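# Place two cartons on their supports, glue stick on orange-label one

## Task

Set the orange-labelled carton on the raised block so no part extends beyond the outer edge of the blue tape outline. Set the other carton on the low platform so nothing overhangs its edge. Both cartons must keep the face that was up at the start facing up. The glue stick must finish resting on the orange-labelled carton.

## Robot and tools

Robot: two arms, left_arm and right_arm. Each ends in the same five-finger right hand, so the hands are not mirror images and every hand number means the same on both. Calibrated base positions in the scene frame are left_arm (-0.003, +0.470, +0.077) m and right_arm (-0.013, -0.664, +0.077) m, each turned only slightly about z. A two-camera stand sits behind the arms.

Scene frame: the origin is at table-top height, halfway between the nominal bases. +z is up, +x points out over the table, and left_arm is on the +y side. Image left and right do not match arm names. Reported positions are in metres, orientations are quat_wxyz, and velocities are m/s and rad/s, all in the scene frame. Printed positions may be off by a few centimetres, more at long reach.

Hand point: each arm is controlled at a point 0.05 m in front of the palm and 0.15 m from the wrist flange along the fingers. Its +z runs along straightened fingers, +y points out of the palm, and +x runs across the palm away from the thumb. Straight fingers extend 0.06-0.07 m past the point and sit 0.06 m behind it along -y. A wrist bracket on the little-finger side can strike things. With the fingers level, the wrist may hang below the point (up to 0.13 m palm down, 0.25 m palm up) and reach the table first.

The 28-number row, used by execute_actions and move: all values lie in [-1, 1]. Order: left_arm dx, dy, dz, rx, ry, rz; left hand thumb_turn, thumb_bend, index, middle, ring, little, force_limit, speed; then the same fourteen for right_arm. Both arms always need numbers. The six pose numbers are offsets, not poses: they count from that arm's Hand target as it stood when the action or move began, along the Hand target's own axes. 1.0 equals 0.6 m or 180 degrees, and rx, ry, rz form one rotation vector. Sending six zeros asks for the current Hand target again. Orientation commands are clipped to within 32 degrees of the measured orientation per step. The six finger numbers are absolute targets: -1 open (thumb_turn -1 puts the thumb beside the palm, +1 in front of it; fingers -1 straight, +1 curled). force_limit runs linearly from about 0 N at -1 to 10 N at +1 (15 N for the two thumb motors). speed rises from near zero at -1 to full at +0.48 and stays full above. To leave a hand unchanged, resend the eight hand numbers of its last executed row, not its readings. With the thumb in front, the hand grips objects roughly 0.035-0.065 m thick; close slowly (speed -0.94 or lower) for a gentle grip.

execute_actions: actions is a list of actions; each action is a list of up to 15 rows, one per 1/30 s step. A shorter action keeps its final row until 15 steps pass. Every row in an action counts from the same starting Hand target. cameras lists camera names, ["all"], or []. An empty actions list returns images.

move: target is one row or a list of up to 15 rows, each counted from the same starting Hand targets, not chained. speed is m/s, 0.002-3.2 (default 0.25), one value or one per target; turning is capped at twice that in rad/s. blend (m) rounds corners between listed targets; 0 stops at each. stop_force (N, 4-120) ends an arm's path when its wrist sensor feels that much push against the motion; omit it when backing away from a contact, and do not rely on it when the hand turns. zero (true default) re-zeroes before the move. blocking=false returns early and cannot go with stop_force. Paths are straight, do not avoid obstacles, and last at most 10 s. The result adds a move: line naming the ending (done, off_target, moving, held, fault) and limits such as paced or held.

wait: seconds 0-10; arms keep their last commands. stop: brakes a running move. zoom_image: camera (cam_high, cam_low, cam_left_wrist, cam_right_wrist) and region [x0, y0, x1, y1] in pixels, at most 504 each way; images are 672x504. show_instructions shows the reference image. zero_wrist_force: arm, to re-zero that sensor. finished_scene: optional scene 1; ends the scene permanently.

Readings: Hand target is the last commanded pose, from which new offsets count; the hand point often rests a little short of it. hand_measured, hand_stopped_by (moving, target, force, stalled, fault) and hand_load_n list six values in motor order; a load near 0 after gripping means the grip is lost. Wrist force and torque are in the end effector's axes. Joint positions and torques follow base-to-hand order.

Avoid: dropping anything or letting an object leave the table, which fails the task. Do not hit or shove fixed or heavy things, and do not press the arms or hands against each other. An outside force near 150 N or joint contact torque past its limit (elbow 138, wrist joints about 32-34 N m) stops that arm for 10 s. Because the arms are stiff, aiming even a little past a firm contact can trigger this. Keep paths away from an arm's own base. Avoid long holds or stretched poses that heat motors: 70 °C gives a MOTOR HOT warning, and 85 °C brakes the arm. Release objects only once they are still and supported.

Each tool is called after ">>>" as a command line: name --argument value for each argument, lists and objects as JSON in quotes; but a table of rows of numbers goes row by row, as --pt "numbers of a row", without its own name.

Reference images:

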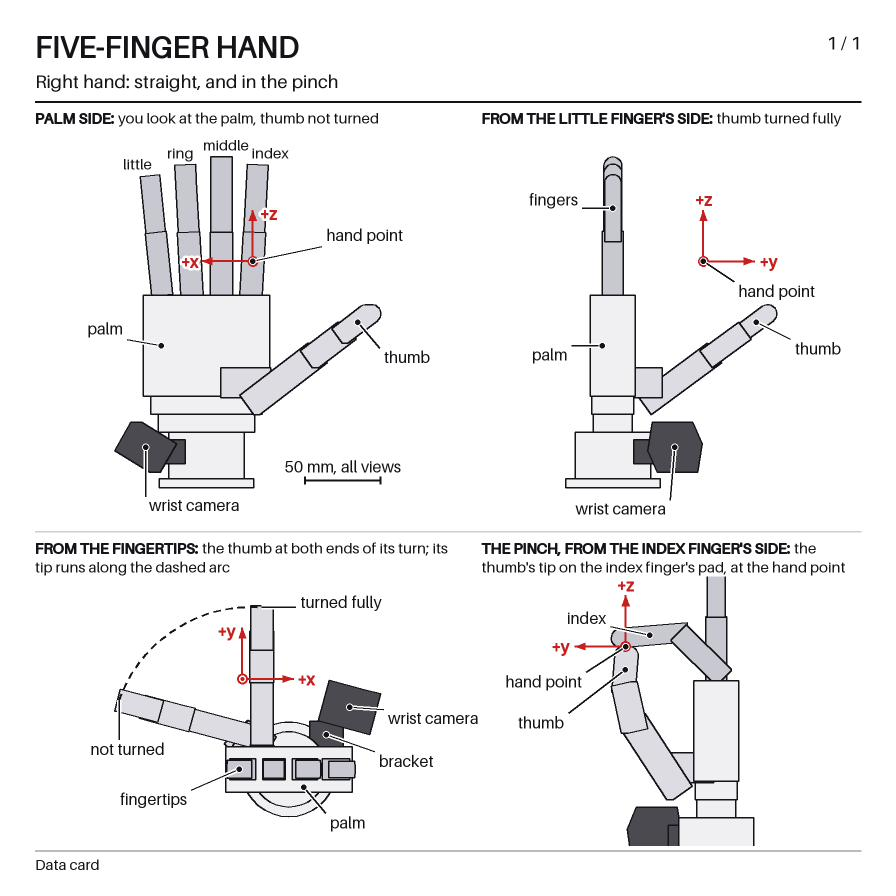

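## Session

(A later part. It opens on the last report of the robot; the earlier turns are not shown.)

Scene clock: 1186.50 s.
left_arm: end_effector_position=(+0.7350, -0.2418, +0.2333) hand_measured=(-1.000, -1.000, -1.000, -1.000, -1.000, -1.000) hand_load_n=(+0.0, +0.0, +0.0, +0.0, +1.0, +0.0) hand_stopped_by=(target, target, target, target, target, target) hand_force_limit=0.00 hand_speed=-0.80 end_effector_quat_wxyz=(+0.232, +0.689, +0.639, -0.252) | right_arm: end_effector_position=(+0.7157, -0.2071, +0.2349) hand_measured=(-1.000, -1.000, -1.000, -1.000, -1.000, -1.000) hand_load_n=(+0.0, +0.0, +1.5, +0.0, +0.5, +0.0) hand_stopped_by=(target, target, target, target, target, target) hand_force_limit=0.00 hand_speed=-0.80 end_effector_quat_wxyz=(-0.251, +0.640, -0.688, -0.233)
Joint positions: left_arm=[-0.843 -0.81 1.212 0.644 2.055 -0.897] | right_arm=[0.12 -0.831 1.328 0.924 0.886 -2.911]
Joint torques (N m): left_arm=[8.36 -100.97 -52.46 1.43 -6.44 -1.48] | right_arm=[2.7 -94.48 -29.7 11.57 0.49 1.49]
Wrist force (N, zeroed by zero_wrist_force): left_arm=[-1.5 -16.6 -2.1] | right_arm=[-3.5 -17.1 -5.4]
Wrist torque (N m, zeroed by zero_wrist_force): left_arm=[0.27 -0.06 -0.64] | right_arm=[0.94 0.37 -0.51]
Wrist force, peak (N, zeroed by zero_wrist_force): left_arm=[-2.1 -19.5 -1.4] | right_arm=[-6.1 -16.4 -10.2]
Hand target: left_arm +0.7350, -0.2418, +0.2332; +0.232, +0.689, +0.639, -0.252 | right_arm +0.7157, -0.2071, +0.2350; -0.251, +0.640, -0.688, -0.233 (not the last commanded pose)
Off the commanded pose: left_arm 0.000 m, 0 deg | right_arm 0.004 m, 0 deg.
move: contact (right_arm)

>>> move --pt "0 -0.01 0 0 0 0 -1 -1 -1 -1 -1 -1 0 -0.8 0 -0.01 0 0 0 0 -1 -1 -1 -1 -1 -1 0 -0.8" --pt "0 -0.05 0 0 0 0 -1 -1 -1 -1 -1 -1 0 -0.8 0 -0.05 0 0 0 0 -1 -1 -1 -1 -1 -1 0 -0.8" --speed '[0.01,0.03]' --blend '[0.003,0]' --cameras '["cam_low", "cam_left_wrist", "cam_right_wrist"]'

Scene clock: 1198.87 s.
left_arm: end_effector_position=(+0.7049, -0.2395, +0.2333) hand_measured=(-1.000, -1.000, -1.000, -1.000, -1.000, -1.000) hand_load_n=(+0.0, +0.0, +0.0, +0.0, +0.0, +0.0) hand_stopped_by=(target, target, target, target, target, target) hand_force_limit=0.00 hand_speed=-0.80 end_effector_quat_wxyz=(+0.232, +0.689, +0.639, -0.252) | right_arm: end_effector_position=(+0.7457, -0.2093, +0.2350) hand_measured=(-1.000, -1.000, -1.000, -1.000, -1.000, -1.000) hand_load_n=(+0.0, -0.5, +0.0, +0.0, +0.0, +0.0) hand_stopped_by=(target, target, target, target, target, target) hand_force_limit=0.00 hand_speed=-0.80 end_effector_quat_wxyz=(-0.251, +0.640, -0.688, -0.233)
Joint positions: left_arm=[-0.869 -0.853 1.286 0.602 2.042 -0.922] | right_arm=[0.114 -0.787 1.249 0.965 0.885 -2.919]
Joint torques (N m): left_arm=[12.69 -69.97 -50.88 5.78 1.48 2.54] | right_arm=[-9.29 -105.18 -24.21 1.12 -3.83 -2.01]
Wrist force (N, zeroed by zero_wrist_force): left_arm=[0.2 0.4 -0.5] | right_arm=[-0.9 -0.7 -1.1]
Wrist torque (N m, zeroed by zero_wrist_force): left_arm=[0.09 0.00 0.20] | right_arm=[0.06 0.16 0.11]
Wrist force, peak (N, zeroed by zero_wrist_force): left_arm=[-1.8 -17.4 -2.4] | right_arm=[-3.2 -16.9 -5.5]
Hand target: left_arm +0.7051, -0.2395, +0.2333; +0.232, +0.689, +0.639, -0.252 | right_arm +0.7456, -0.2093, +0.2350; -0.251, +0.640, -0.688, -0.233
Off the commanded pose: left_arm 0.000 m, 0 deg | right_arm 0.000 m, 0 deg.
move: done
Images, in order (width x height): cam_low 672x504, cam_left_wrist 672x504, cam_right_wrist 672x504.

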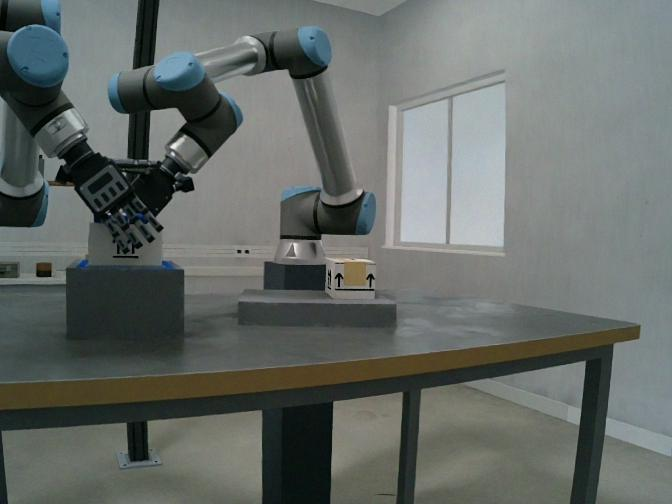

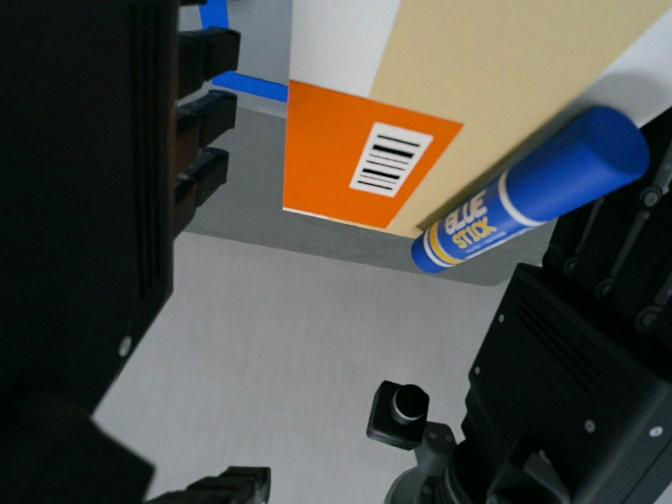

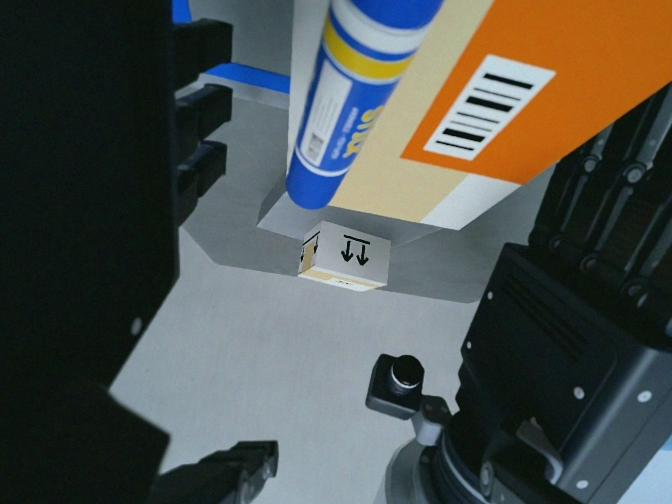

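>>> move --target '[-0.16075,0,-0.1915,0,0,0,-1,-1,-1,-1,-1,-1,0,-0.8,-0.16075,0,-0.1915,0,0,0,-1,-1,-1,-1,-1,-1,0,-0.8]' --speed 0.15 --cameras '["cam_high", "cam_low", "cam_left_wrist", "cam_right_wrist"]'

>>> zoom_image --camera "cam_high" --region '[210, 180, 340, 320]'

>>> zoom_image --camera "cam_low" --region '[50, 160, 230, 350]'

Scene clock: 1206.73 s.
left_arm: end_effector_position=(+0.7054, -0.2395, +0.3835) hand_measured=(-1.000, -1.000, -1.000, -1.000, -1.000, -1.000) hand_load_n=(+0.0, +0.0, +0.0, +0.0, +0.0, +0.0) hand_stopped_by=(target, target, target, target, target, target) hand_force_limit=0.00 hand_speed=-0.80 end_effector_quat_wxyz=(+0.232, +0.689, +0.639, -0.252) | right_arm: end_effector_position=(+0.7454, -0.2093, +0.3851) hand_measured=(-1.000, -1.000, -1.000, -1.000, -1.000, -1.000) hand_load_n=(+0.0, -0.5, +0.0, +0.0, +0.0, +0.0) hand_stopped_by=(target, target, target, target, target, target) hand_force_limit=0.00 hand_speed=-0.80 end_effector_quat_wxyz=(-0.251, +0.640, -0.688, -0.232)
Joint positions: left_arm=[-0.868 -0.935 1.149 0.821 2.042 -0.921] | right_arm=[0.114 -0.88 1.132 1.174 0.885 -2.919]
Joint torques (N m): left_arm=[10.79 -69.51 -32.1 1.3 3.8 2.89] | right_arm=[4.14 -75.28 -29.89 2.61 -2.5 -2.89]
Wrist force (N, zeroed by zero_wrist_force): left_arm=[-0.1 0.0 0.0] | right_arm=[-0.8 -0.6 -0.6]
Wrist torque (N m, zeroed by zero_wrist_force): left_arm=[0.02 0.03 0.18] | right_arm=[0.00 0.18 0.08]
Wrist force, peak (N, zeroed by zero_wrist_force): left_arm=[2.0 0.1 1.6] | right_arm=[-1.7 -0.5 -2.1]
Hand target: left_arm +0.7054, -0.2395, +0.3833; +0.232, +0.689, +0.639, -0.252 | right_arm +0.7454, -0.2093, +0.3850; -0.251, +0.640, -0.688, -0.233
Off the commanded pose: left_arm 0.000 m, 0 deg | right_arm 0.000 m, 0 deg.
move: done

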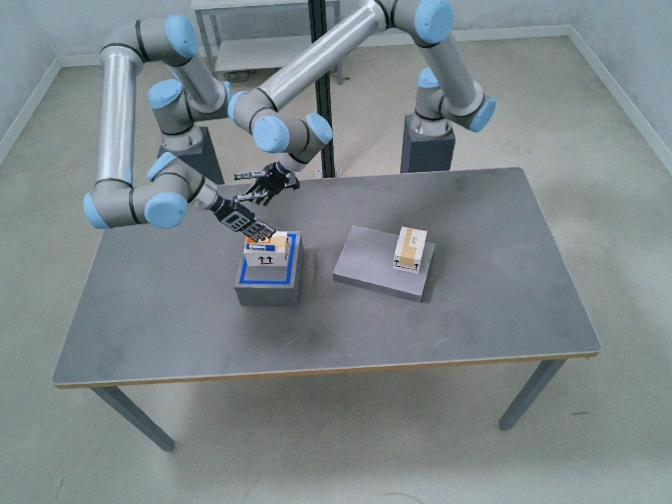

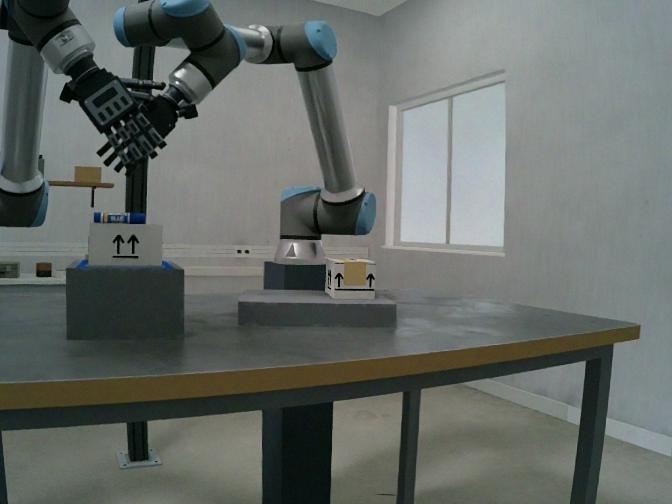

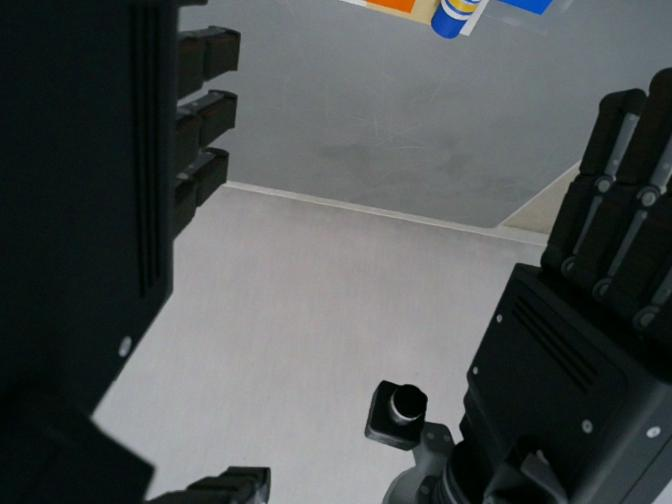

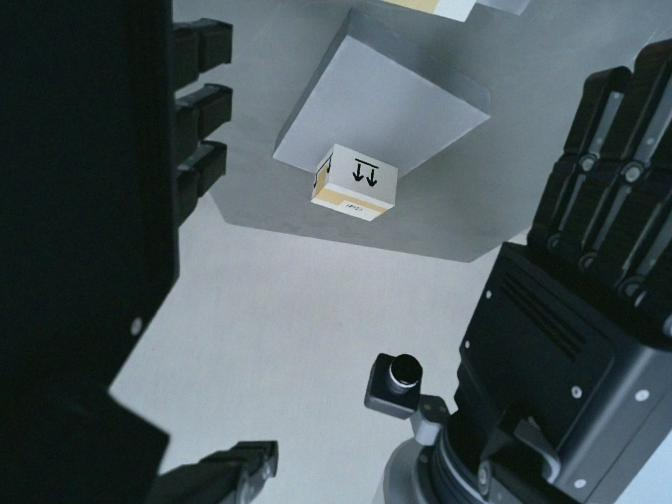

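Scaled by 3.600 from the camera's 672x504 image, which has a finer 960x720 frame.

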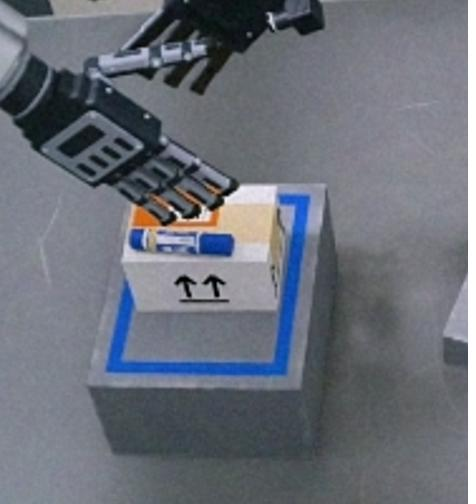

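Scaled by 2.653 from the camera's 672x504 image, which has a finer 960x720 frame.

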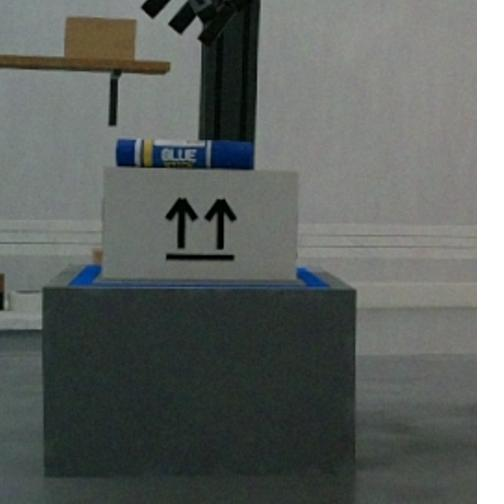

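>>> zoom_image --camera "cam_high" --region '[320, 200, 450, 310]'

Scaled by 3.877 from the camera's 672x504 image, which has a finer 960x720 frame.

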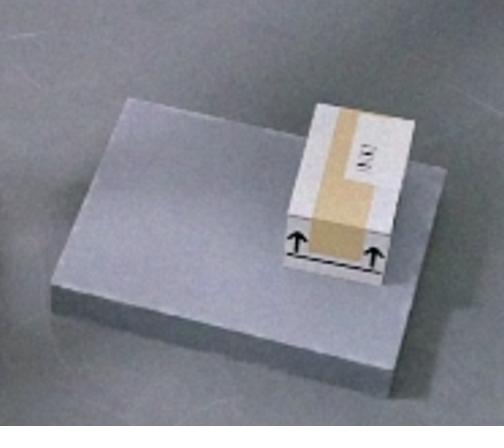

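>>> zoom_image --camera "cam_right_wrist" --region '[230, 0, 530, 250]'

Scaled by 1.680 from the camera's 672x504 image, which has a finer 960x720 frame.

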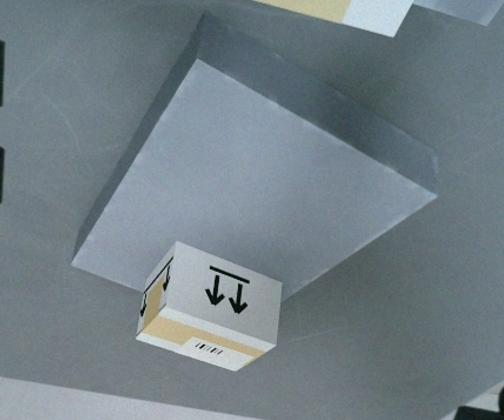

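>>> zoom_image --camera "cam_right_wrist" --region '[290, 130, 370, 220]'

>>> zoom_image --camera "cam_high" --region '[385, 215, 445, 275]'

Scaled by 5.600 from the camera's 672x504 image, which has a finer 960x720 frame.

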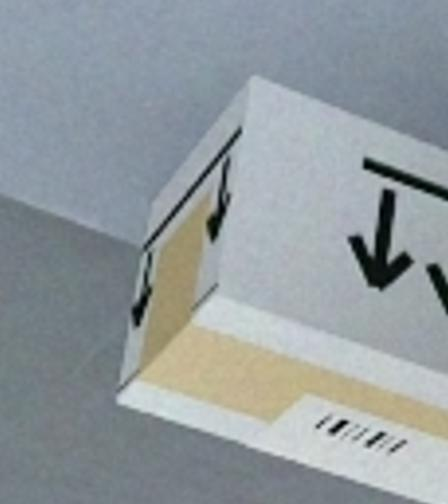

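Scaled by 8.400 from the camera's 672x504 image, which has a finer 960x720 frame.

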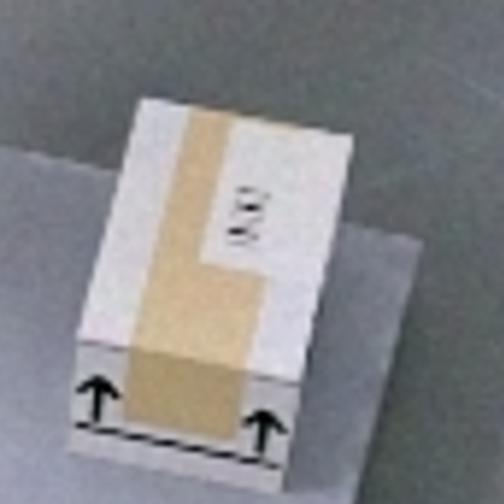

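>>> finished_scene --scene 1

The scene is finished: the task was done.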